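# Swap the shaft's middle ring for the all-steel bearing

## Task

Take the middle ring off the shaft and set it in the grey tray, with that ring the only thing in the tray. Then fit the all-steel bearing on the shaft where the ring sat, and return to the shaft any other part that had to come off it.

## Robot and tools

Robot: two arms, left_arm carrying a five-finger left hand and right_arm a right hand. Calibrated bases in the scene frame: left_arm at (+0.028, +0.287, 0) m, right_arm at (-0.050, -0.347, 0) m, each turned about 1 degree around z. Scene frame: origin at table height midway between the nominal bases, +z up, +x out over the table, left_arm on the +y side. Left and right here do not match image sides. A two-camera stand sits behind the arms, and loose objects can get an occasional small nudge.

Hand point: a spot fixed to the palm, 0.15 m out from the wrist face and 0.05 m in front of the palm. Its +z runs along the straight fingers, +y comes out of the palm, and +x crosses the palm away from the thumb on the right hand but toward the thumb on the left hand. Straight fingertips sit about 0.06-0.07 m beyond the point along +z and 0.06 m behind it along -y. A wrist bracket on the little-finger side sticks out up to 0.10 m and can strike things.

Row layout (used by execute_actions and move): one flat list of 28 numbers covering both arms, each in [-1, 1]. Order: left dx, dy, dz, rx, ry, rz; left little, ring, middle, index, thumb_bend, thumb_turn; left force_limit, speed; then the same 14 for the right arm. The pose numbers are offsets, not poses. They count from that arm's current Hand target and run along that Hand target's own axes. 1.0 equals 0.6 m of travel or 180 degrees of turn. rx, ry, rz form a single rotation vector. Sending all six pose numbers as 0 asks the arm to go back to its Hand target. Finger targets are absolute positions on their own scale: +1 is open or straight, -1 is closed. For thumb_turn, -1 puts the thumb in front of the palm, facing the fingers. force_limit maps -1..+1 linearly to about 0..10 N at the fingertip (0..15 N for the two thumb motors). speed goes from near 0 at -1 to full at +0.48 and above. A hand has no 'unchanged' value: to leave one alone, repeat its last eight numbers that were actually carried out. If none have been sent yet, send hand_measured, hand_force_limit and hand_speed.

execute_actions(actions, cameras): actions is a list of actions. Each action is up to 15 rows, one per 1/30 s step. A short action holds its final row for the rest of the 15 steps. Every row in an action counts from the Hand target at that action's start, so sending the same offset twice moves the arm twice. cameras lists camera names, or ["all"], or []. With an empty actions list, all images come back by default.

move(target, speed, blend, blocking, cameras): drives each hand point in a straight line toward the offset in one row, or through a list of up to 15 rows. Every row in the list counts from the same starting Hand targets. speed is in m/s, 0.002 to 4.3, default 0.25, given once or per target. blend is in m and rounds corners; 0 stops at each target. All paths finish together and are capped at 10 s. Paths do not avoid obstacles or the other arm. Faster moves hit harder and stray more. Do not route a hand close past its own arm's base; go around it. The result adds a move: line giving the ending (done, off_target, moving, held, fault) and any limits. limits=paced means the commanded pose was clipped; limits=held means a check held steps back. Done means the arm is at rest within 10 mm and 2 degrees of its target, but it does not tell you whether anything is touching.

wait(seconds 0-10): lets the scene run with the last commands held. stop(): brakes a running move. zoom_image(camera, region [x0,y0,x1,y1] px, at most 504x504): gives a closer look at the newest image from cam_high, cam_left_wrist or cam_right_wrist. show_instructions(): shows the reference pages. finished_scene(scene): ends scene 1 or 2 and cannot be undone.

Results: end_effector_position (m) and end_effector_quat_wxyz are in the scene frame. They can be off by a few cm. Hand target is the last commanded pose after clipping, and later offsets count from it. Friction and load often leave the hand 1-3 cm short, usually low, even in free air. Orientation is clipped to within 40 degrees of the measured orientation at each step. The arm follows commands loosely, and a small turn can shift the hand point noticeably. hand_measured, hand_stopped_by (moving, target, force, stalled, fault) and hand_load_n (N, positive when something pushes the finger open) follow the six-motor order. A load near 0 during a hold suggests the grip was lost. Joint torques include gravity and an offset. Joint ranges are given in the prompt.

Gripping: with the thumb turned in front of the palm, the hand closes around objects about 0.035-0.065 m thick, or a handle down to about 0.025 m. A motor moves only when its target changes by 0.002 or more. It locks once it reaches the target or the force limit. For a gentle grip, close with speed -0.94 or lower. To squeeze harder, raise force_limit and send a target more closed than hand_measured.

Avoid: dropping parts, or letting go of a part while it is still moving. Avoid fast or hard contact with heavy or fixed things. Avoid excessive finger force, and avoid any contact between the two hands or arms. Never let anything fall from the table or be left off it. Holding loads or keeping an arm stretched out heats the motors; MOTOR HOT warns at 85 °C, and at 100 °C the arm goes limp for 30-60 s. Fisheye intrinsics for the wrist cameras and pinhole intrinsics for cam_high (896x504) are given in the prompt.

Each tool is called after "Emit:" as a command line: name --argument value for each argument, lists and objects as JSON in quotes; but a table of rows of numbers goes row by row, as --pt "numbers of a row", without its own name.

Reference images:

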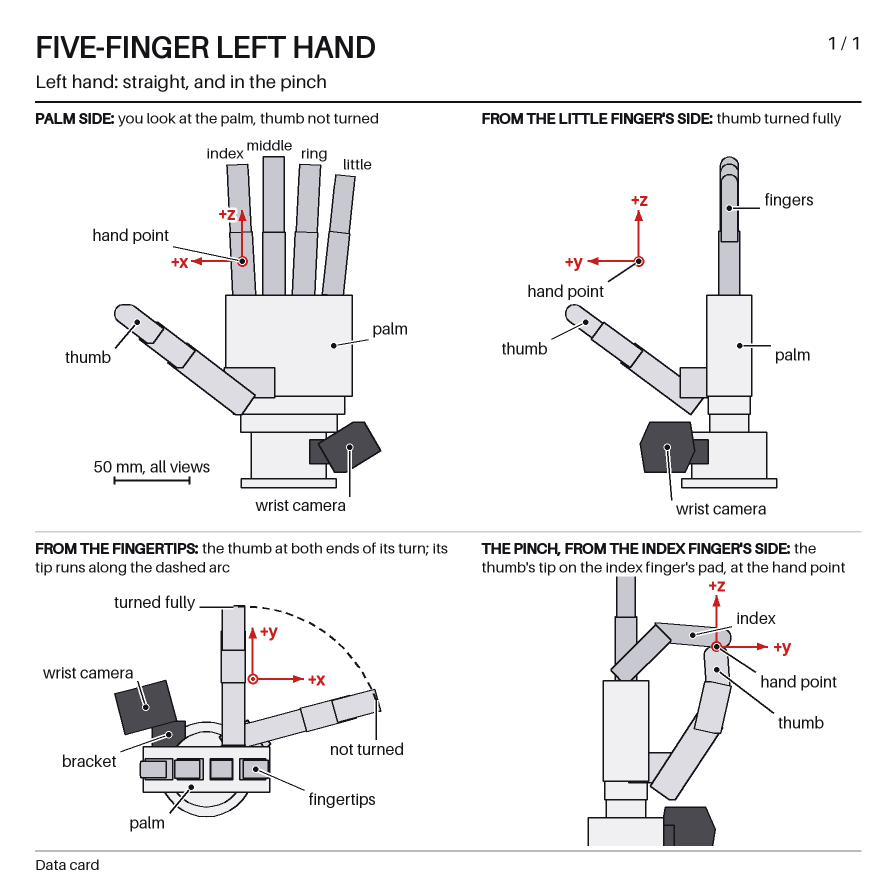

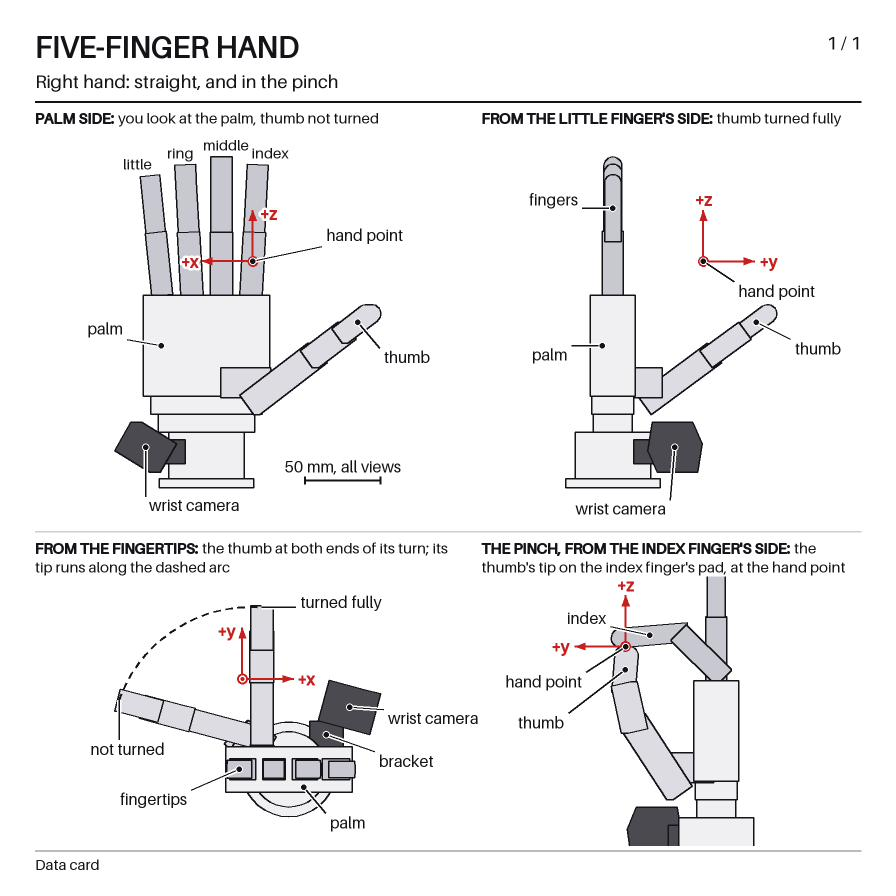

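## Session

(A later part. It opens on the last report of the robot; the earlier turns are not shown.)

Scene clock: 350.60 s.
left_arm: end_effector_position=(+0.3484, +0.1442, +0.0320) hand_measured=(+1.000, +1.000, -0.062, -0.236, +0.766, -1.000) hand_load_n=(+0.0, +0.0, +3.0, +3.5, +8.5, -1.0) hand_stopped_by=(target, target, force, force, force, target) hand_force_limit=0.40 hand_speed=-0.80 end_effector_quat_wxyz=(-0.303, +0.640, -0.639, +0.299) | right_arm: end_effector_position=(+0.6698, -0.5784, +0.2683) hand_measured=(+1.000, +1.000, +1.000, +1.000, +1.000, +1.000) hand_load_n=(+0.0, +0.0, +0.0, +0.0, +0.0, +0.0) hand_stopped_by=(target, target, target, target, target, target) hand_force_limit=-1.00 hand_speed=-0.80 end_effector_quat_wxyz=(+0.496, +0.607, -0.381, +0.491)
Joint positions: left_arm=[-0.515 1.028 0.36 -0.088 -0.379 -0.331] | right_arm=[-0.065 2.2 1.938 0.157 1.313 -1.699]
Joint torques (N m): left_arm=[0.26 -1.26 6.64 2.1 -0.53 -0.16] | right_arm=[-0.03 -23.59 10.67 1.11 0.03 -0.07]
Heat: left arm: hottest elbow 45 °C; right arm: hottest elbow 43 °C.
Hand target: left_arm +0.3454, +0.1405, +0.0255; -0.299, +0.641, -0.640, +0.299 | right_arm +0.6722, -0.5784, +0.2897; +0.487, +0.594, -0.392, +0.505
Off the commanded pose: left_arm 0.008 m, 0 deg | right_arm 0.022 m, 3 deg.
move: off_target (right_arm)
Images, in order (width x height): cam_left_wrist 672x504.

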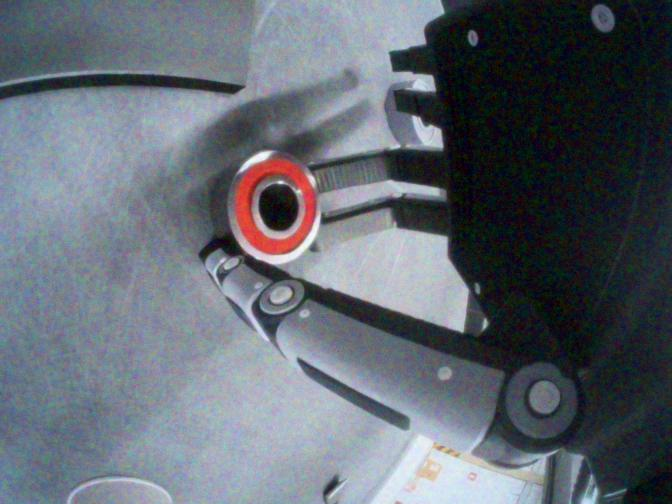

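Emit:
move --pt "0 -0.0070 -0.0060 0 0 0 1 1 -0.6 -0.62 0.42 -1 0.4 -0.8 0 0 0 0 0 0 1 1 1 1 1 1 -1 -0.8" --pt "0 -0.0070 -0.0060 0 0 0 1 1 0.12 0.05 1 -1 0.4 -0.6 0 0 0 0 0 0 1 1 1 1 1 1 -1 -0.8" --speed 0.03 --cameras '["cam_left_wrist"]'

Scene clock: 358.43 s.
left_arm: end_effector_position=(+0.3487, +0.1430, +0.0352) hand_measured=(+1.000, +1.000, +0.118, +0.050, +1.000, -1.000) hand_load_n=(+0.0, +0.0, -3.5, +0.0, +0.0, +0.0) hand_stopped_by=(target, target, target, target, target, target) hand_force_limit=0.40 hand_speed=-0.60 end_effector_quat_wxyz=(-0.304, +0.639, -0.638, +0.304) | right_arm: end_effector_position=(+0.6698, -0.5784, +0.2683) hand_measured=(+1.000, +1.000, +1.000, +1.000, +1.000, +1.000) hand_load_n=(+0.0, +0.0, +0.0, +0.0, +0.0, -0.5) hand_stopped_by=(target, target, target, target, target, target) hand_force_limit=-1.00 hand_speed=-0.80 end_effector_quat_wxyz=(+0.496, +0.607, -0.381, +0.491)
Joint positions: left_arm=[-0.519 1.018 0.36 -0.089 -0.38 -0.331] | right_arm=[-0.065 2.2 1.938 0.157 1.313 -1.699]
Joint torques (N m): left_arm=[0.5 -1.79 7.39 1.17 -0.48 -0.15] | right_arm=[0.03 -23.59 10.62 1.1 0.03 -0.06]
Motor temperatures (°C): left_arm=[24 25 44 25 20 22] | right_arm=[22 34 43 21 21 23]
Heat: left arm: hottest elbow 44 °C; right arm: hottest elbow 43 °C.
Hand target: left_arm +0.3453, +0.1405, +0.0310; -0.299, +0.641, -0.641, +0.299 | right_arm +0.6722, -0.5784, +0.2897; +0.487, +0.594, -0.392, +0.505
Off the commanded pose: left_arm 0.006 m, 1 deg | right_arm 0.022 m, 3 deg.
move: off_target (right_arm)
Images, in order (width x height): cam_left_wrist 672x504.

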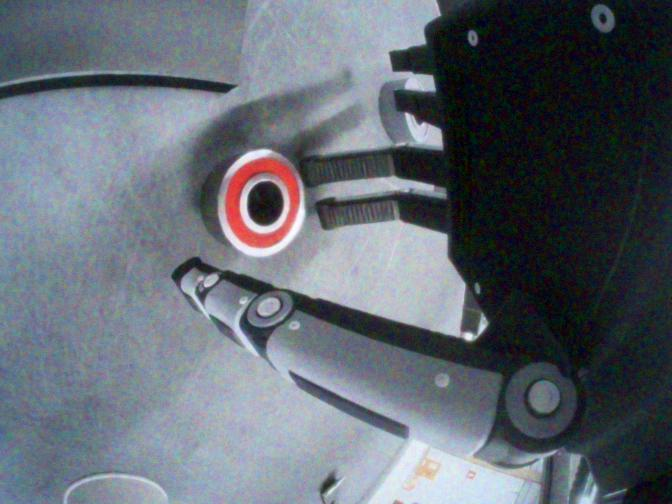

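Emit:
move --pt "0 -0.09268 -0.04515 0 0 0 1 1 0.12 0.05 1 -1 0.4 -0.6 0 0 0 0 0 0 1 1 1 1 1 1 -1 -0.8" --pt "0 -0.1915 -0.16075 0 0 0 1 1 0.12 0.05 1 -1 0.4 -0.6 0 0 0 0 0 0 1 1 1 1 1 1 -1 -0.8" --pt "-0.2383 -0.18063 -0.18667 0 0 0 1 1 0.12 0.05 1 -1 0.4 -0.6 0 0 0 0 0 0 1 1 1 1 1 1 -1 -0.8" --pt "-0.2383 -0.06573 -0.09022 0 0 0 1 1 0.12 0.05 1 -1 0.4 -0.6 0 0 0 0 0 0 1 1 1 1 1 1 -1 -0.8" --speed '[0.05,0.2,0.2,0.08]' --blend '[0.01,0.03,0.0,0]' --cameras '["cam_high","cam_left_wrist"]'

Emit:
zoom_image --camera "cam_left_wrist" --region '[117, 100, 367, 350]'

Scene clock: 398.43 s.
left_arm: end_effector_position=(+0.3292, +0.2793, +0.1020) hand_measured=(+1.000, +1.000, +0.120, +0.050, +1.000, -1.000) hand_load_n=(+0.0, +0.0, -0.5, +0.0, +0.0, +0.0) hand_stopped_by=(target, target, target, target, target, target) hand_force_limit=0.40 hand_speed=-0.60 end_effector_quat_wxyz=(-0.298, +0.641, -0.639, +0.303) | right_arm: end_effector_position=(+0.6698, -0.5784, +0.2683) hand_measured=(+1.000, +1.000, +1.000, +1.000, +1.000, +1.000) hand_load_n=(+0.0, +0.0, +0.0, +0.0, +0.0, +0.0) hand_stopped_by=(target, target, target, target, target, target) hand_force_limit=-1.00 hand_speed=-0.80 end_effector_quat_wxyz=(+0.496, +0.607, -0.381, +0.491)
Joint positions: left_arm=[0.107 0.665 0.405 -0.437 0.103 0.077] | right_arm=[-0.065 2.2 1.938 0.157 1.313 -1.699]
Joint torques (N m): left_arm=[2.2 1.32 8.25 2.17 0.15 0.13] | right_arm=[-0.03 -23.53 10.65 1.09 0.03 -0.06]
Heat: left arm: hottest elbow 42 °C; right arm: hottest elbow 43 °C.
Hand target: left_arm +0.3290, +0.2835, +0.0960; -0.299, +0.641, -0.641, +0.299 | right_arm +0.6722, -0.5784, +0.2897; +0.487, +0.594, -0.392, +0.505
Off the commanded pose: left_arm 0.007 m, 1 deg | right_arm 0.022 m, 3 deg.
move: off_target (right_arm)
Images, in order (width x height): cam_high 896x504, cam_left_wrist 672x504.

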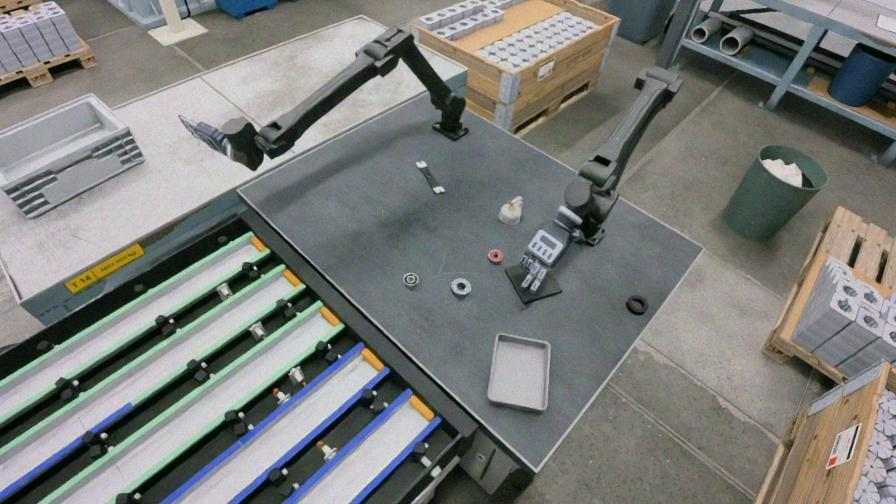

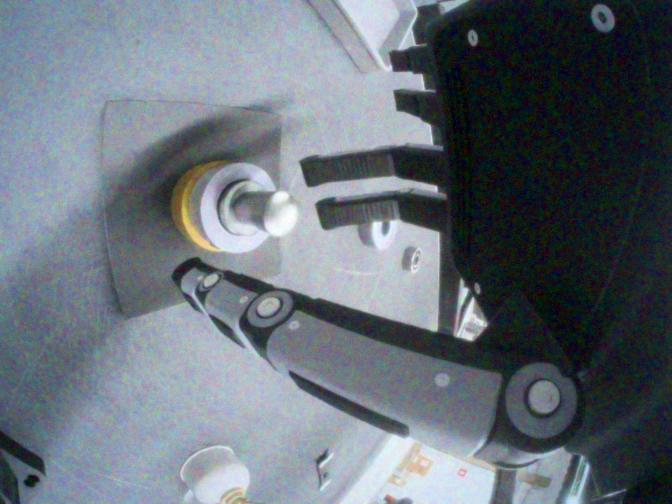

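Scaled by 2.016 from the camera's 672x504 image, which has a finer 960x720 frame.

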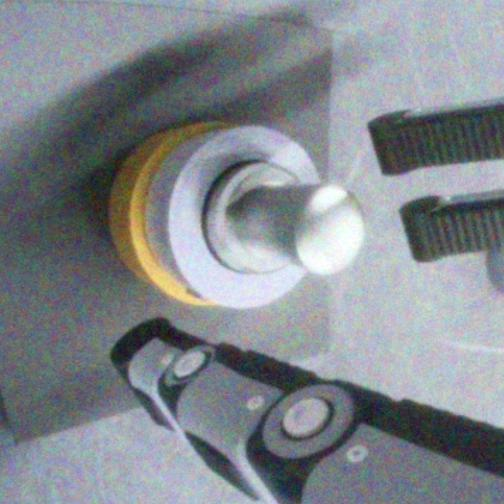

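Emit:
move --pt "0 0.05234 0.04394 0 0 0 1 1 0.12 0.05 1 -1 0.4 -0.6 0 0 0 0 0 0 1 1 1 1 1 1 -1 -0.8" --pt "0 -0.01597 0.02162 0 0 0 1 1 0.12 0.05 1 -1 0.4 -0.6 0 0 0 0 0 0 1 1 1 1 1 1 -1 -0.8" --speed '[0.06,0.05]' --cameras '["cam_left_wrist"]'

Emit:
zoom_image --camera "cam_left_wrist" --region '[117, 100, 367, 350]'

Scene clock: 412.83 s.
left_arm: end_effector_position=(+0.3290, +0.2793, +0.0727) hand_measured=(+1.000, +1.000, +0.120, +0.050, +1.000, -1.000) hand_load_n=(+0.0, +0.0, +0.0, +0.0, +0.0, +0.0) hand_stopped_by=(target, target, target, target, target, target) hand_force_limit=0.40 hand_speed=-0.60 end_effector_quat_wxyz=(-0.284, +0.647, -0.644, +0.292) | right_arm: end_effector_position=(+0.6698, -0.5784, +0.2683) hand_measured=(+1.000, +1.000, +1.000, +1.000, +1.000, +1.000) hand_load_n=(+0.5, +0.0, +0.0, +0.0, -0.5, +0.0) hand_stopped_by=(target, target, target, target, target, target) hand_force_limit=-1.00 hand_speed=-0.80 end_effector_quat_wxyz=(+0.496, +0.607, -0.381, +0.491)
Joint positions: left_arm=[0.107 0.739 0.366 -0.362 0.103 0.077] | right_arm=[-0.065 2.2 1.938 0.157 1.313 -1.699]
Joint torques (N m): left_arm=[1.44 0.73 12.41 1.26 -0.21 0.06] | right_arm=[0.09 -23.53 10.69 1.07 0.03 -0.06]
Heat: left arm: hottest elbow 42 °C; right arm: hottest elbow 43 °C.
Hand target: left_arm +0.3451, +0.2835, +0.0950; -0.299, +0.641, -0.641, +0.299 | right_arm +0.6722, -0.5784, +0.2897; +0.487, +0.594, -0.392, +0.505
Off the commanded pose: left_arm 0.028 m, 2 deg | right_arm 0.022 m, 3 deg.
move: off_target (left_arm, right_arm)
Images, in order (width x height): cam_left_wrist 672x504.

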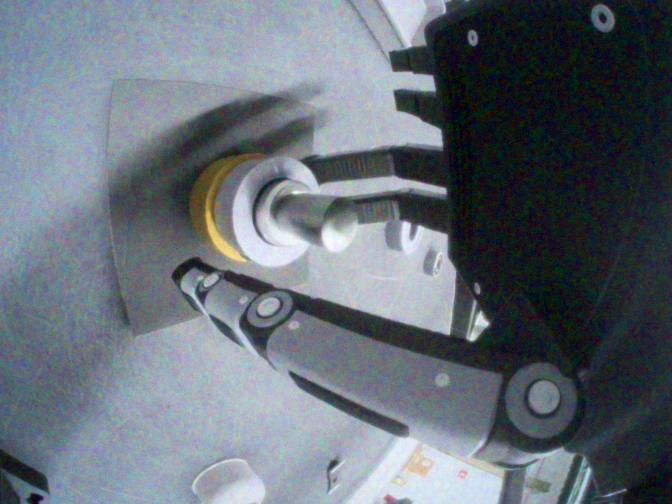

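Scaled by 2.016 from the camera's 672x504 image, which has a finer 960x720 frame.

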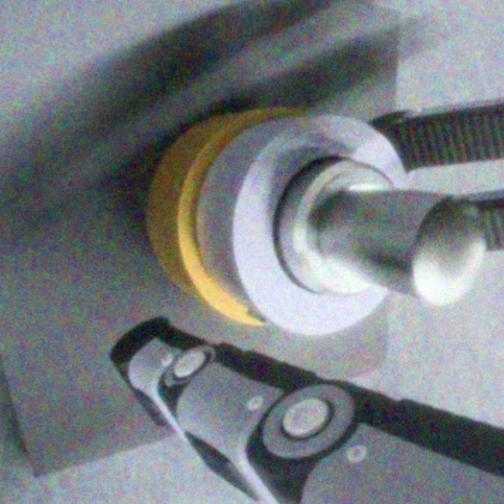

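Emit:
move --target '[0,0,0,0,0,0,1,1,-0.6,-0.62,0.42,-1,0.4,-0.8,0,0,0,0,0,0,1,1,1,1,1,1,-1,-0.8]' --speed 0.05 --cameras '["cam_left_wrist"]'

Emit:
zoom_image --camera "cam_left_wrist" --region '[117, 100, 367, 350]'

Scene clock: 423.00 s.
left_arm: end_effector_position=(+0.3305, +0.2784, +0.0759) hand_measured=(+1.000, +1.000, -0.024, -0.242, +0.778, -1.000) hand_load_n=(+0.0, +0.0, +0.0, +2.5, +4.0, +0.0) hand_stopped_by=(target, target, force, force, force, target) hand_force_limit=0.40 hand_speed=-0.80 end_effector_quat_wxyz=(-0.283, +0.646, -0.644, +0.295) | right_arm: end_effector_position=(+0.6698, -0.5784, +0.2683) hand_measured=(+1.000, +1.000, +1.000, +1.000, +1.000, +1.000) hand_load_n=(+0.0, +0.0, +0.0, +0.0, +0.0, -0.5) hand_stopped_by=(target, target, target, target, target, target) hand_force_limit=-1.00 hand_speed=-0.80 end_effector_quat_wxyz=(+0.496, +0.607, -0.381, +0.491)
Joint positions: left_arm=[0.107 0.739 0.373 -0.367 0.109 0.076] | right_arm=[-0.065 2.2 1.938 0.157 1.313 -1.699]
Joint torques (N m): left_arm=[1.44 0.62 11.93 1.42 -0.43 0.06] | right_arm=[-0.03 -23.53 10.67 1.13 0.03 -0.06]
Heat: left arm: hottest elbow 42 °C; right arm: hottest elbow 44 °C.
Hand target: left_arm +0.3451, +0.2834, +0.0949; -0.299, +0.641, -0.641, +0.299 | right_arm +0.6722, -0.5784, +0.2897; +0.487, +0.594, -0.392, +0.505
Off the commanded pose: left_arm 0.025 m, 2 deg | right_arm 0.022 m, 3 deg.
move: off_target (left_arm, right_arm)
Images, in order (width x height): cam_left_wrist 672x504.

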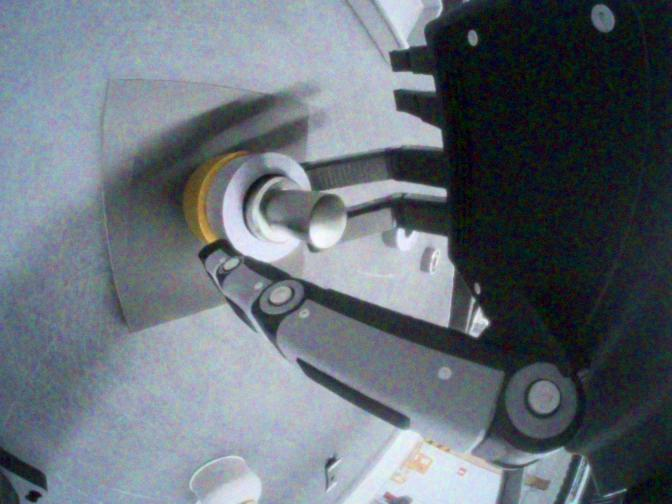

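Scaled by 2.016 from the camera's 672x504 image, which has a finer 960x720 frame.

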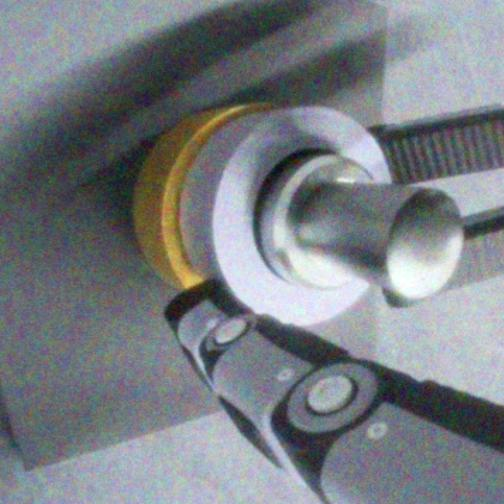

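Emit:
move --target '[0,0,0,0,0,0,1,1,-0.62,-0.64,0.4,-1,0.4,-0.85,0,0,0,0,0,0,1,1,1,1,1,1,-1,-0.8]' --speed 0.05 --cameras '["cam_left_wrist"]'

Emit:
zoom_image --camera "cam_left_wrist" --region '[117, 100, 367, 350]'

Scene clock: 440.23 s.
left_arm: end_effector_position=(+0.3304, +0.2778, +0.0757) hand_measured=(+1.000, +1.000, -0.074, -0.282, +0.760, -1.000) hand_load_n=(+0.0, +0.0, +11.5, +6.0, +12.0, +1.0) hand_stopped_by=(target, target, force, force, force, target) hand_force_limit=0.40 hand_speed=-0.85 end_effector_quat_wxyz=(-0.282, +0.646, -0.644, +0.296) | right_arm: end_effector_position=(+0.6698, -0.5784, +0.2683) hand_measured=(+1.000, +1.000, +1.000, +1.000, +1.000, +1.000) hand_load_n=(+0.0, +0.0, +0.0, +0.0, +0.0, +0.0) hand_stopped_by=(target, target, target, target, target, target) hand_force_limit=-1.00 hand_speed=-0.80 end_effector_quat_wxyz=(+0.496, +0.607, -0.381, +0.491)
Joint positions: left_arm=[0.107 0.74 0.373 -0.368 0.111 0.075] | right_arm=[-0.065 2.2 1.938 0.157 1.313 -1.699]
Joint torques (N m): left_arm=[1.44 0.56 11.9 1.43 -0.54 0.08] | right_arm=[0.09 -23.47 10.66 1.11 0.03 -0.06]
Heat: left arm: hottest elbow 45 °C; right arm: hottest elbow 44 °C.
Hand target: left_arm +0.3451, +0.2834, +0.0949; -0.299, +0.641, -0.641, +0.299 | right_arm +0.6722, -0.5784, +0.2897; +0.487, +0.594, -0.392, +0.505
Off the commanded pose: left_arm 0.025 m, 2 deg | right_arm 0.022 m, 3 deg.
move: off_target (left_arm, right_arm)
Images, in order (width x height): cam_left_wrist 672x504.

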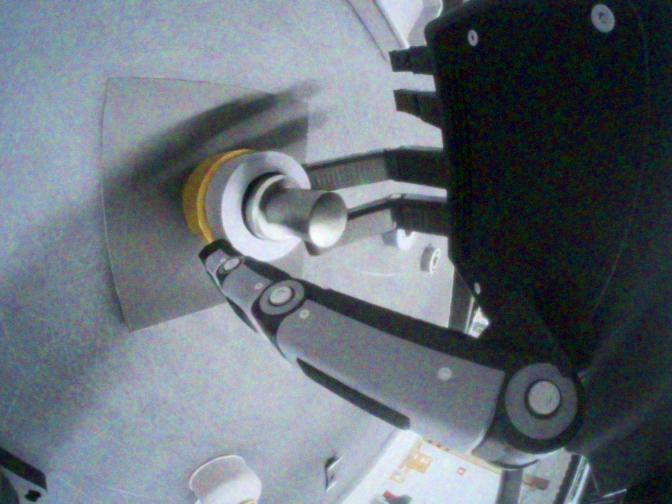

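Scaled by 2.016 from the camera's 672x504 image, which has a finer 960x720 frame.

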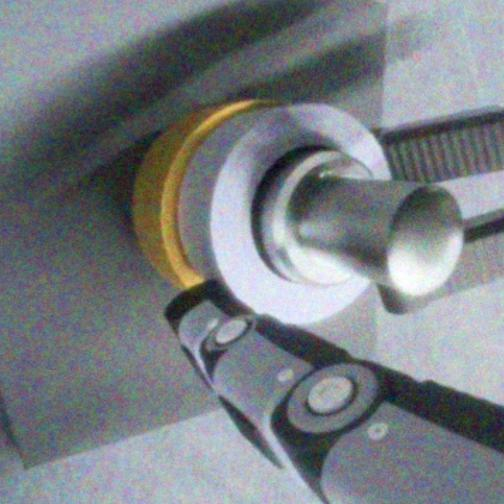

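Emit:
move --target '[0,-0.0345,-0.0289,0,0,0,1,1,-0.62,-0.64,0.4,-1,0.4,-0.85,0,0,0,0,0,0,1,1,1,1,1,1,-1,-0.8]' --speed 0.05 --cameras '["cam_left_wrist"]'

Scene clock: 447.30 s.
left_arm: end_effector_position=(+0.3289, +0.2781, +0.0883) hand_measured=(+1.000, +1.000, -0.074, -0.282, +0.760, -1.000) hand_load_n=(+0.0, +0.0, +12.0, +3.5, +11.0, +0.0) hand_stopped_by=(target, target, force, force, force, target) hand_force_limit=0.40 hand_speed=-0.85 end_effector_quat_wxyz=(-0.273, +0.652, -0.647, +0.287) | right_arm: end_effector_position=(+0.6698, -0.5784, +0.2683) hand_measured=(+1.000, +1.000, +1.000, +1.000, +1.000, +1.000) hand_load_n=(+0.0, +0.0, +0.0, +0.0, +0.0, +0.0) hand_stopped_by=(target, target, target, target, target, target) hand_force_limit=-1.00 hand_speed=-0.80 end_effector_quat_wxyz=(+0.496, +0.607, -0.381, +0.491)
Joint positions: left_arm=[0.107 0.734 0.417 -0.445 0.108 0.073] | right_arm=[-0.065 2.2 1.938 0.157 1.313 -1.699]
Joint torques (N m): left_arm=[1.32 -1.67 13.2 0.83 -0.46 0.08] | right_arm=[0.15 -23.47 10.63 1.09 0.03 -0.06]
Heat: left arm: hottest elbow 46 °C; right arm: hottest elbow 44 °C.
Hand target: left_arm +0.3451, +0.2834, +0.1218; -0.299, +0.641, -0.641, +0.299 | right_arm +0.6722, -0.5784, +0.2897; +0.487, +0.594, -0.392, +0.505
Off the commanded pose: left_arm 0.038 m, 4 deg | right_arm 0.022 m, 3 deg.
move: off_target (left_arm, right_arm)
Images, in order (width x height): cam_left_wrist 672x504.

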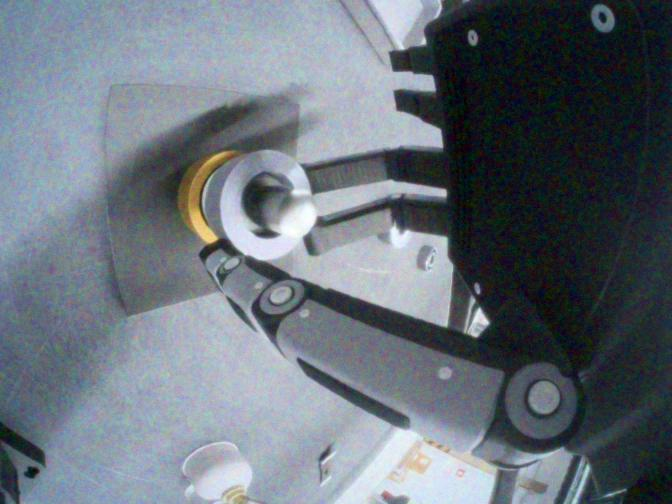

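Emit:
move --pt "0 -0.0345 -0.0289 0 0 0 1 1 -0.62 -0.64 0.4 -1 0.4 -0.85 0 0 0 0 0 0 1 1 1 1 1 1 -1 -0.8" --pt "0 -0.083 -0.0697 0 0 0 1 1 -0.62 -0.64 0.4 -1 0.4 -0.85 0 0 0 0 0 0 1 1 1 1 1 1 -1 -0.8" --speed 0.06 --blend '[0.01,0]' --cameras '["cam_high","cam_left_wrist"]'

Scene clock: 455.47 s.
left_arm: end_effector_position=(+0.3306, +0.2797, +0.1512) hand_measured=(+1.000, +1.000, -0.074, -0.282, +0.760, -1.000) hand_load_n=(+0.0, +0.0, +10.5, +1.0, +11.0, +1.0) hand_stopped_by=(target, target, force, force, force, target) hand_force_limit=0.40 hand_speed=-0.85 end_effector_quat_wxyz=(-0.272, +0.654, -0.647, +0.282) | right_arm: end_effector_position=(+0.6698, -0.5784, +0.2683) hand_measured=(+1.000, +1.000, +1.000, +1.000, +1.000, +1.000) hand_load_n=(+0.0, +0.0, +0.0, +0.0, +0.0, +0.0) hand_stopped_by=(target, target, target, target, target, target) hand_force_limit=-1.00 hand_speed=-0.80 end_effector_quat_wxyz=(+0.496, +0.607, -0.381, +0.491)
Joint positions: left_arm=[0.107 0.691 0.576 -0.655 0.101 0.073] | right_arm=[-0.065 2.2 1.938 0.157 1.313 -1.699]
Joint torques (N m): left_arm=[1.38 -1.2 13.7 1.33 -0.14 0.09] | right_arm=[0.15 -23.65 10.66 1.09 0.02 -0.05]
Heat: left arm: hottest elbow 46 °C; right arm: hottest elbow 44 °C.
Hand target: left_arm +0.3451, +0.2835, +0.1870; -0.299, +0.641, -0.641, +0.299 | right_arm +0.6722, -0.5784, +0.2897; +0.487, +0.594, -0.392, +0.505
Off the commanded pose: left_arm 0.039 m, 4 deg | right_arm 0.022 m, 3 deg.
move: off_target (left_arm, right_arm)
Images, in order (width x height): cam_high 896x504, cam_left_wrist 672x504.

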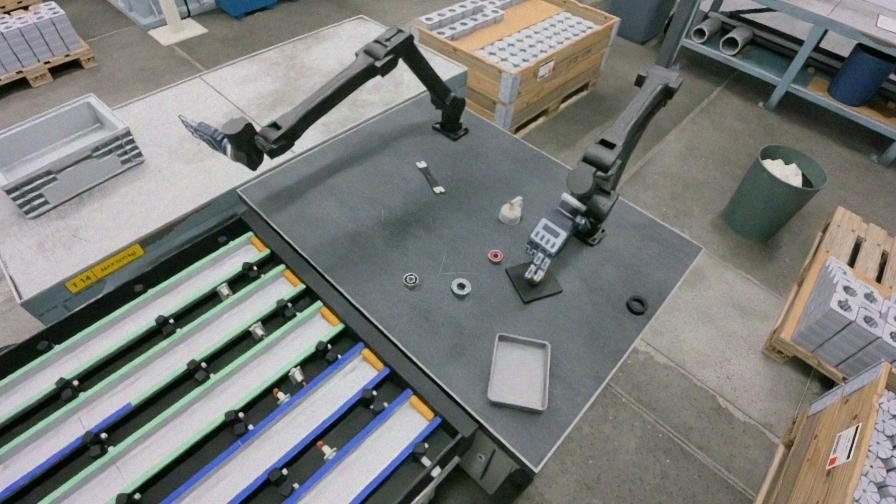

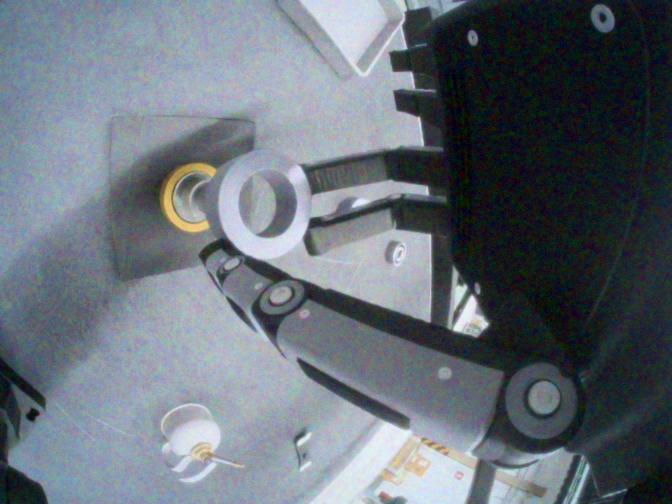

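Emit:
move --pt "-0.2392 -0.25967 0.2497 0 0 0 -1 -1 -0.62 -0.64 0.4 -1 0.4 -0.85 0 0 0 0 0 0 1 1 1 1 1 1 -1 -0.8" --pt "-0.2392 -0.11923 0.36758 0 0 0 -1 -1 -0.62 -0.64 0.4 -1 0.4 -0.85 0 0 0 0 0 0 1 1 1 1 1 1 -1 -0.8" --speed '[0.12,0.1]' --blend '[0.01,0]' --cameras '["cam_high","cam_left_wrist"]'

Scene clock: 478.30 s.
left_arm: end_effector_position=(+0.5594, +0.4205, +0.1073) hand_measured=(-1.000, -0.220, -0.074, -0.282, +0.760, -1.000) hand_load_n=(+0.0, +8.0, +5.0, +1.5, +15.0, +6.5) hand_stopped_by=(target, force, force, force, force, target) hand_force_limit=0.40 hand_speed=-0.85 end_effector_quat_wxyz=(-0.297, +0.642, -0.639, +0.301) | right_arm: end_effector_position=(+0.6698, -0.5784, +0.2683) hand_measured=(+1.000, +1.000, +1.000, +1.000, +1.000, +1.000) hand_load_n=(+0.0, +0.0, +0.0, +0.0, +0.0, +0.0) hand_stopped_by=(target, target, target, target, target, target) hand_force_limit=-1.00 hand_speed=-0.80 end_effector_quat_wxyz=(+0.496, +0.607, -0.381, +0.491)
Joint positions: left_arm=[0.353 1.502 0.995 -0.227 0.287 0.241] | right_arm=[-0.065 2.2 1.938 0.157 1.313 -1.699]
Joint torques (N m): left_arm=[2.08 -10.75 7.86 2.21 0.31 0.11] | right_arm=[-0.09 -23.65 10.67 1.09 0.03 -0.06]
Motor temperatures (°C): left_arm=[24 25 50 25 20 22] | right_arm=[22 34 44 21 21 23]
Heat: left arm: hottest elbow 50 °C; right arm: hottest elbow 44 °C.
Hand target: left_arm +0.5599, +0.4272, +0.1000; -0.299, +0.641, -0.641, +0.299 | right_arm +0.6722, -0.5784, +0.2897; +0.487, +0.594, -0.392, +0.505
Off the commanded pose: left_arm 0.010 m, 0 deg | right_arm 0.022 m, 3 deg.
move: off_target (right_arm)
Images, in order (width x height): cam_high 896x504, cam_left_wrist 672x504.

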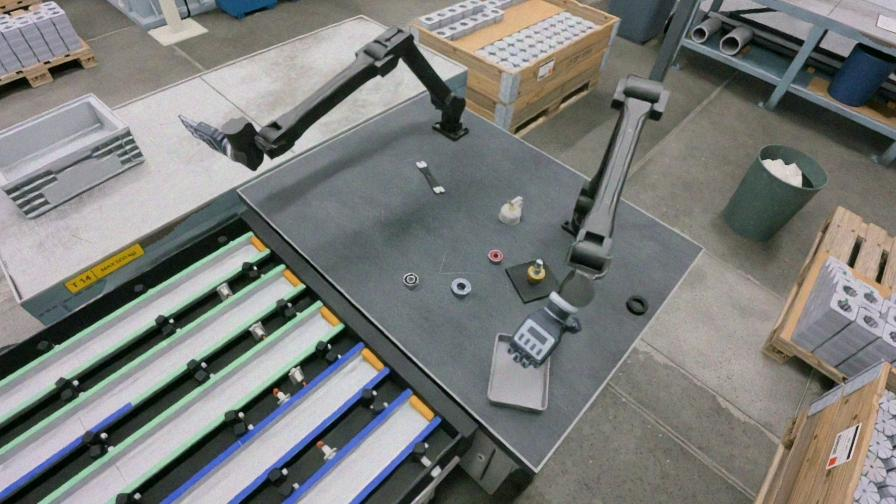

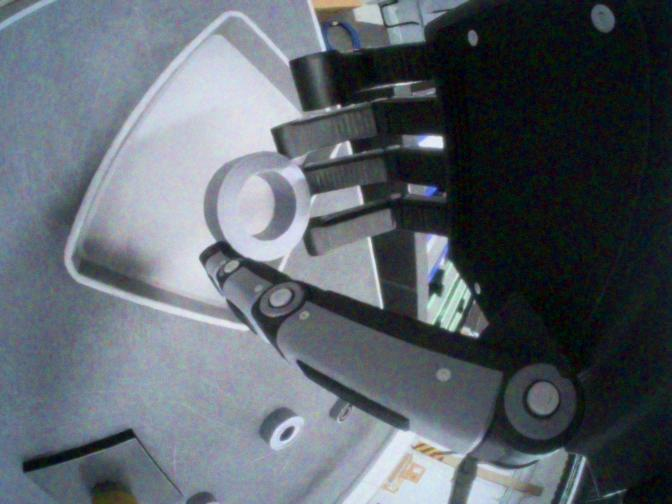

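Emit:
move --target '[0,0.08094,0.04617,0,0,0,-1,-1,-0.62,-0.64,0.4,-1,0.4,-0.85,0,0,0,0,0,0,1,1,1,1,1,1,-1,-0.8]' --speed 0.08 --cameras '["cam_high","cam_left_wrist"]'

Scene clock: 506.77 s.
left_arm: end_effector_position=(+0.5510, +0.4197, +0.0530) hand_measured=(-1.000, -0.220, -0.074, -0.282, +0.760, -1.000) hand_load_n=(+0.0, +8.0, +4.5, +1.5, +15.0, +6.5) hand_stopped_by=(target, force, force, force, force, target) hand_force_limit=0.40 hand_speed=-0.85 end_effector_quat_wxyz=(-0.297, +0.641, -0.640, +0.302) | right_arm: end_effector_position=(+0.6698, -0.5784, +0.2683) hand_measured=(+1.000, +1.000, +1.000, +1.000, +1.000, +1.000) hand_load_n=(+0.0, +0.0, +0.0, +0.0, +0.0, +0.0) hand_stopped_by=(target, target, target, target, target, target) hand_force_limit=-1.00 hand_speed=-0.80 end_effector_quat_wxyz=(+0.496, +0.607, -0.381, +0.491)
Joint positions: left_arm=[0.359 1.569 0.902 -0.067 0.293 0.246] | right_arm=[-0.065 2.2 1.938 0.157 1.313 -1.699]
Joint torques (N m): left_arm=[2.26 -10.75 7.1 2.24 0.31 0.12] | right_arm=[0.09 -23.53 10.66 1.11 0.03 -0.05]
Motor temperatures (°C): left_arm=[24 26 45 25 20 22] | right_arm=[22 35 44 21 21 23]
Heat: left arm: hottest elbow 45 °C; right arm: hottest elbow 44 °C.
Hand target: left_arm +0.5500, +0.4271, +0.0449; -0.299, +0.641, -0.641, +0.299 | right_arm +0.6722, -0.5784, +0.2897; +0.487, +0.594, -0.392, +0.505
Off the commanded pose: left_arm 0.011 m, 0 deg | right_arm 0.022 m, 3 deg.
move: off_target (left_arm, right_arm)
Images, in order (width x height): cam_high 896x504, cam_left_wrist 672x504.

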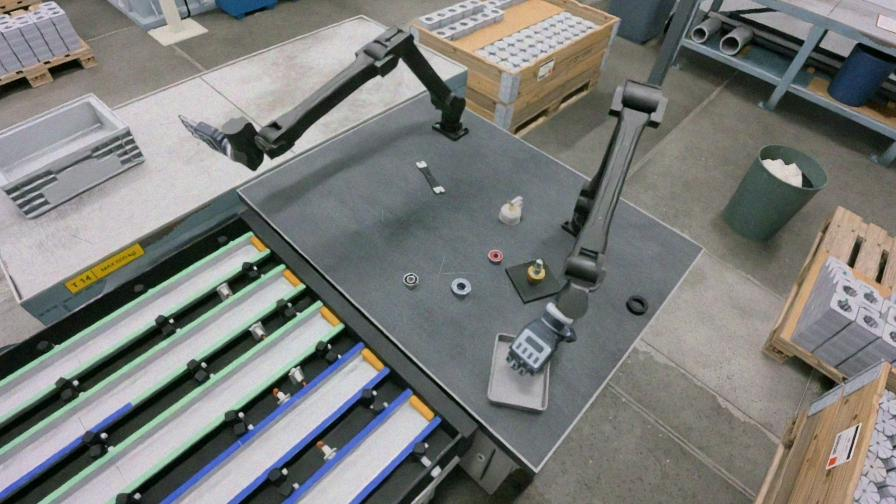

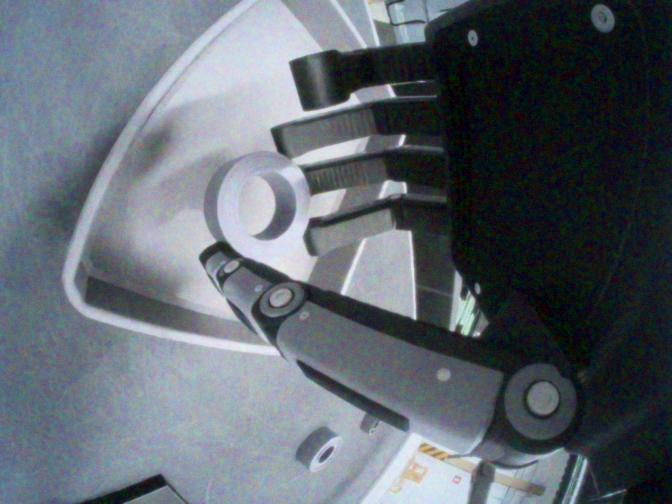

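Emit:
move --target '[0,0.02362,0.01983,0,0,0,-1,-1,-0.62,-0.64,0.4,-1,0.4,-0.85,0,0,0,0,0,0,1,1,1,1,1,1,-1,-0.8]' --speed 0.04 --cameras '["cam_left_wrist"]'

Scene clock: 524.70 s.
left_arm: end_effector_position=(+0.5515, +0.4199, +0.0349) hand_measured=(-1.000, -0.220, -0.074, -0.282, +0.760, -1.000) hand_load_n=(+0.5, +7.5, +4.5, +1.5, +15.0, +6.5) hand_stopped_by=(target, force, force, force, force, target) hand_force_limit=0.40 hand_speed=-0.85 end_effector_quat_wxyz=(-0.298, +0.641, -0.640, +0.302) | right_arm: end_effector_position=(+0.6698, -0.5784, +0.2683) hand_measured=(+1.000, +1.000, +1.000, +1.000, +1.000, +1.000) hand_load_n=(+0.0, +0.0, +0.0, +0.0, +0.0, +0.0) hand_stopped_by=(target, target, target, target, target, target) hand_force_limit=-1.00 hand_speed=-0.80 end_effector_quat_wxyz=(+0.496, +0.607, -0.381, +0.491)
Joint positions: left_arm=[0.359 1.604 0.884 -0.014 0.293 0.246] | right_arm=[-0.065 2.2 1.938 0.157 1.313 -1.699]
Joint torques (N m): left_arm=[2.32 -10.93 6.79 2.18 0.31 0.13] | right_arm=[0.26 -23.59 10.66 1.11 0.02 -0.06]
Heat: left arm: hottest elbow 44 °C; right arm: hottest elbow 44 °C.
Hand target: left_arm +0.5500, +0.4271, +0.0264; -0.299, +0.641, -0.641, +0.299 | right_arm +0.6722, -0.5784, +0.2897; +0.487, +0.594, -0.392, +0.505
Off the commanded pose: left_arm 0.011 m, 0 deg | right_arm 0.022 m, 3 deg.
move: off_target (left_arm, right_arm)
Images, in order (width x height): cam_left_wrist 672x504.

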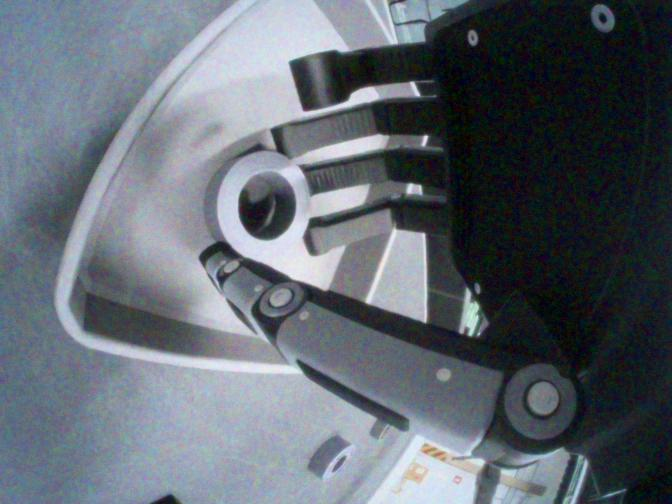

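Emit:
move --target '[0,0.0064,0.0054,0,0,0,-1,-1,-0.62,-0.64,0.4,-1,0.4,-0.85,0,0,0,0,0,0,1,1,1,1,1,1,-1,-0.8]' --speed 0.04 --cameras '["cam_left_wrist"]'

Emit:
zoom_image --camera "cam_left_wrist" --region '[117, 100, 367, 350]'

Scene clock: 533.67 s.
left_arm: end_effector_position=(+0.5540, +0.4208, +0.0340) hand_measured=(-1.000, -0.220, -0.074, -0.282, +0.760, -1.000) hand_load_n=(+0.0, +8.0, +4.5, +1.5, +15.0, +6.5) hand_stopped_by=(target, force, force, force, force, target) hand_force_limit=0.40 hand_speed=-0.85 end_effector_quat_wxyz=(-0.301, +0.639, -0.639, +0.303) | right_arm: end_effector_position=(+0.6698, -0.5784, +0.2683) hand_measured=(+1.000, +1.000, +1.000, +1.000, +1.000, +1.000) hand_load_n=(+0.0, +0.5, +0.0, +0.0, +0.0, +0.0) hand_stopped_by=(target, target, target, target, target, target) hand_force_limit=-1.00 hand_speed=-0.80 end_effector_quat_wxyz=(+0.496, +0.607, -0.381, +0.491)
Joint positions: left_arm=[0.359 1.61 0.884 0.001 0.293 0.246] | right_arm=[-0.065 2.2 1.938 0.157 1.313 -1.699]
Joint torques (N m): left_arm=[2.32 -10.7 6.43 2.19 0.3 0.12] | right_arm=[0.26 -23.59 10.65 1.14 0.04 -0.05]
Heat: left arm: hottest elbow 44 °C; right arm: hottest elbow 44 °C.
Hand target: left_arm +0.5500, +0.4271, +0.0214; -0.299, +0.641, -0.641, +0.299 | right_arm +0.6722, -0.5784, +0.2897; +0.487, +0.594, -0.392, +0.505
Off the commanded pose: left_arm 0.015 m, 1 deg | right_arm 0.022 m, 3 deg.
move: off_target (left_arm, right_arm)
Images, in order (width x height): cam_left_wrist 672x504.

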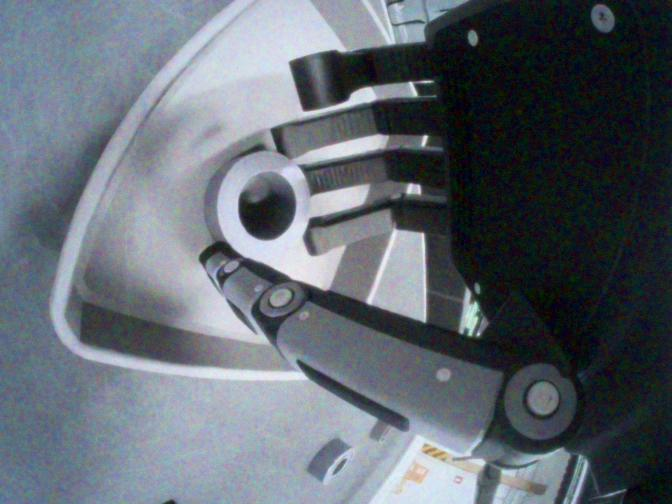

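Scaled by 2.016 from the camera's 672x504 image, which has a finer 960x720 frame.

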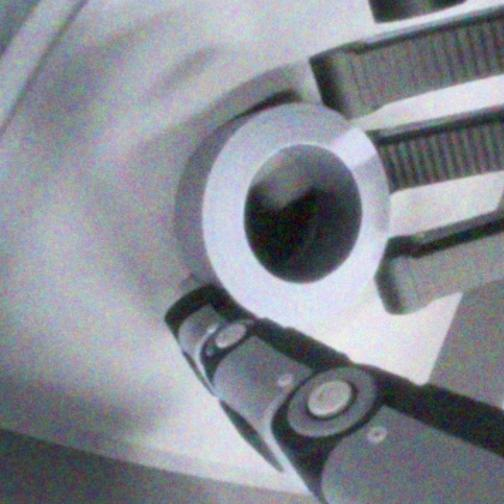

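Emit:
move --pt "0 -0.0080 -0.0067 0 0 0 -1 -1 -0.62 -0.64 0.4 -1 0.4 -0.85 0 0 0 0 0 0 1 1 1 1 1 1 -1 -0.8" --pt "0 -0.0080 -0.0067 0 0 0 -1 -0.08 0.03 -0.1 1 -1 0.4 -0.7 0 0 0 0 0 0 1 1 1 1 1 1 -1 -0.8" --speed 0.04 --cameras '["cam_left_wrist"]'

Scene clock: 546.07 s.
left_arm: end_effector_position=(+0.5540, +0.4209, +0.0349) hand_measured=(-1.000, -0.080, +0.030, -0.100, +1.000, -1.000) hand_load_n=(+0.0, +0.0, -0.5, +0.0, +0.0, +0.0) hand_stopped_by=(target, target, target, target, target, target) hand_force_limit=0.40 hand_speed=-0.70 end_effector_quat_wxyz=(-0.301, +0.639, -0.639, +0.305) | right_arm: end_effector_position=(+0.6698, -0.5784, +0.2683) hand_measured=(+1.000, +1.000, +1.000, +1.000, +1.000, +1.000) hand_load_n=(+0.0, +0.0, +0.0, +0.0, +0.0, +0.0) hand_stopped_by=(target, target, target, target, target, target) hand_force_limit=-1.00 hand_speed=-0.80 end_effector_quat_wxyz=(+0.496, +0.607, -0.381, +0.491)
Joint positions: left_arm=[0.361 1.608 0.884 0.001 0.297 0.247] | right_arm=[-0.065 2.2 1.938 0.157 1.313 -1.699]
Joint torques (N m): left_arm=[2.2 -11.58 6.9 1.5 0.13 0.12] | right_arm=[0.09 -23.41 10.63 1.11 0.03 -0.06]
Heat: left arm: hottest elbow 43 °C; right arm: hottest elbow 44 °C.
Hand target: left_arm +0.5500, +0.4271, +0.0277; -0.299, +0.641, -0.641, +0.299 | right_arm +0.6722, -0.5784, +0.2897; +0.487, +0.594, -0.392, +0.505
Off the commanded pose: left_arm 0.010 m, 1 deg | right_arm 0.022 m, 3 deg.
move: off_target (right_arm)
Images, in order (width x height): cam_left_wrist 672x504.

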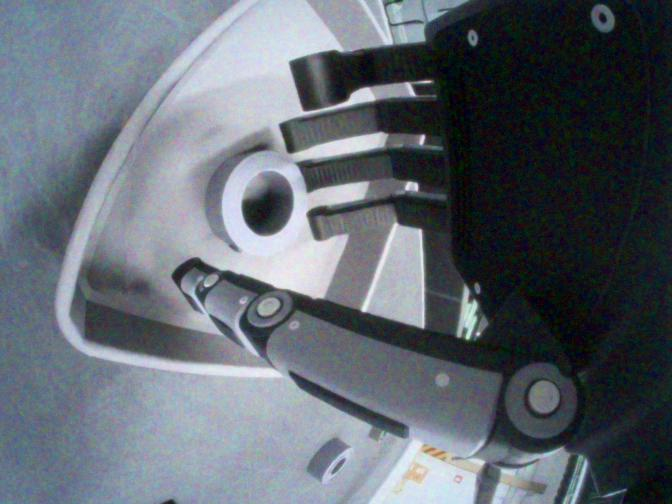

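Emit:
move --pt "0 -0.09268 -0.04515 0 0 0 -1 -0.08 0.03 -0.1 1 -1 0.4 -0.7 0 0 0 0 0 0 1 1 1 1 1 1 -1 -0.8" --pt "0 -0.19788 -0.16611 0 0 0 -1 -0.08 0.03 -0.1 1 -1 0.4 -0.7 0 0 0 0 0 0 1 1 1 1 1 1 -1 -0.8" --pt "0.45683 -0.09774 -0.22655 0 0 0 1 1 0.3 0.22 1 -1 0.4 -0.2 0 0 0 0 0 0 1 1 1 1 1 1 -1 -0.8" --pt "0.45683 0.01078 -0.13545 0 0 0 1 1 0.3 0.22 1 -1 0.4 -0.2 0 0 0 0 0 0 1 1 1 1 1 1 -1 -0.8" --speed '[0.05,0.2,0.2,0.12]' --blend '[0.01,0.03,0.0,0]' --cameras '["cam_high","cam_left_wrist"]'

Emit:
zoom_image --camera "cam_left_wrist" --region '[117, 100, 367, 350]'

Scene clock: 573.83 s.
left_arm: end_effector_position=(+0.4852, +0.1582, +0.0840) hand_measured=(+1.000, +1.000, +0.300, +0.220, +1.000, -1.000) hand_load_n=(+0.0, +0.0, +0.0, +0.0, +0.0, +0.0) hand_stopped_by=(target, target, target, target, target, target) hand_force_limit=0.40 hand_speed=-0.20 end_effector_quat_wxyz=(-0.303, +0.639, -0.640, +0.300) | right_arm: end_effector_position=(+0.6698, -0.5784, +0.2683) hand_measured=(+1.000, +1.000, +1.000, +1.000, +1.000, +1.000) hand_load_n=(+0.0, +0.0, +0.0, +0.0, +0.0, +0.0) hand_stopped_by=(target, target, target, target, target, target) hand_force_limit=-1.00 hand_speed=-0.80 end_effector_quat_wxyz=(+0.496, +0.607, -0.381, +0.491)
Joint positions: left_arm=[-0.299 1.298 0.712 -0.122 -0.217 -0.177] | right_arm=[-0.065 2.2 1.938 0.157 1.313 -1.699]
Joint torques (N m): left_arm=[0.5 -6.48 7.25 2.11 -0.43 -0.15] | right_arm=[0.03 -23.59 10.65 1.13 0.04 -0.06]
Heat: left arm: hottest elbow 42 °C; right arm: hottest elbow 44 °C.
Hand target: left_arm +0.4838, +0.1531, +0.0751; -0.299, +0.641, -0.640, +0.299 | right_arm +0.6722, -0.5784, +0.2897; +0.487, +0.594, -0.392, +0.505
Off the commanded pose: left_arm 0.010 m, 1 deg | right_arm 0.022 m, 3 deg.
move: off_target (right_arm)
Images, in order (width x height): cam_high 896x504, cam_left_wrist 672x504.

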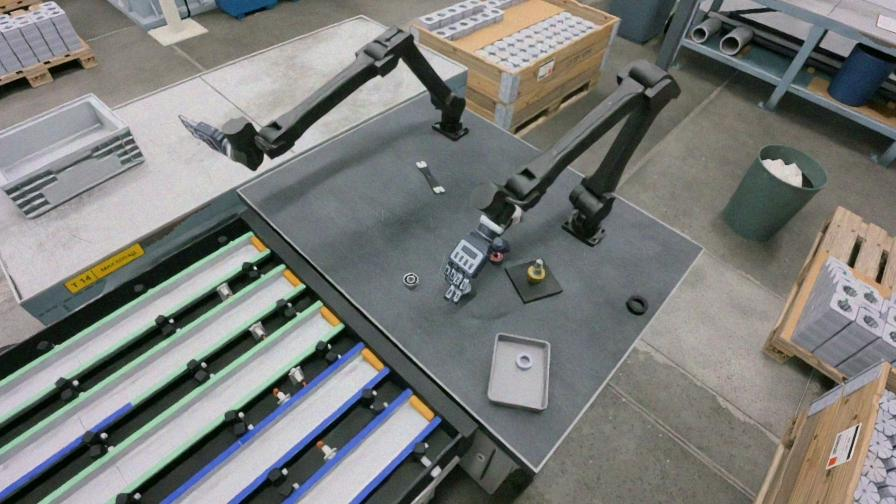

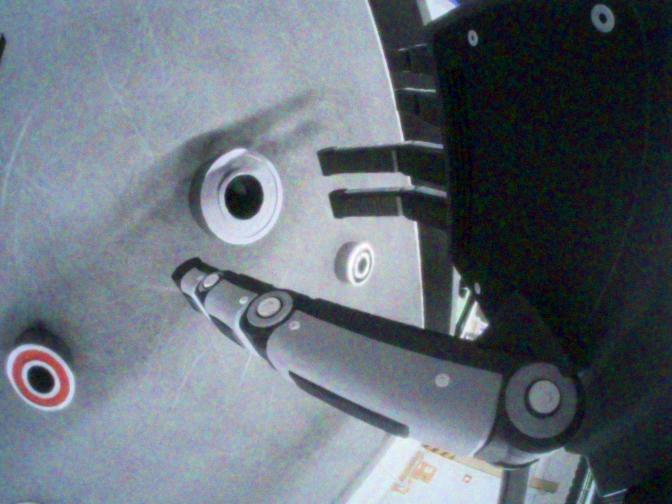

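Scaled by 2.016 from the camera's 672x504 image, which has a finer 960x720 frame.

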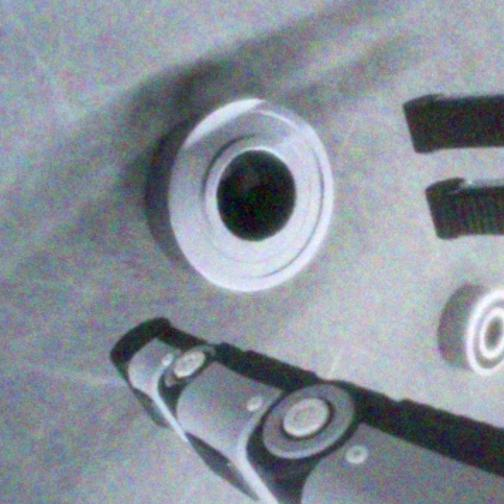

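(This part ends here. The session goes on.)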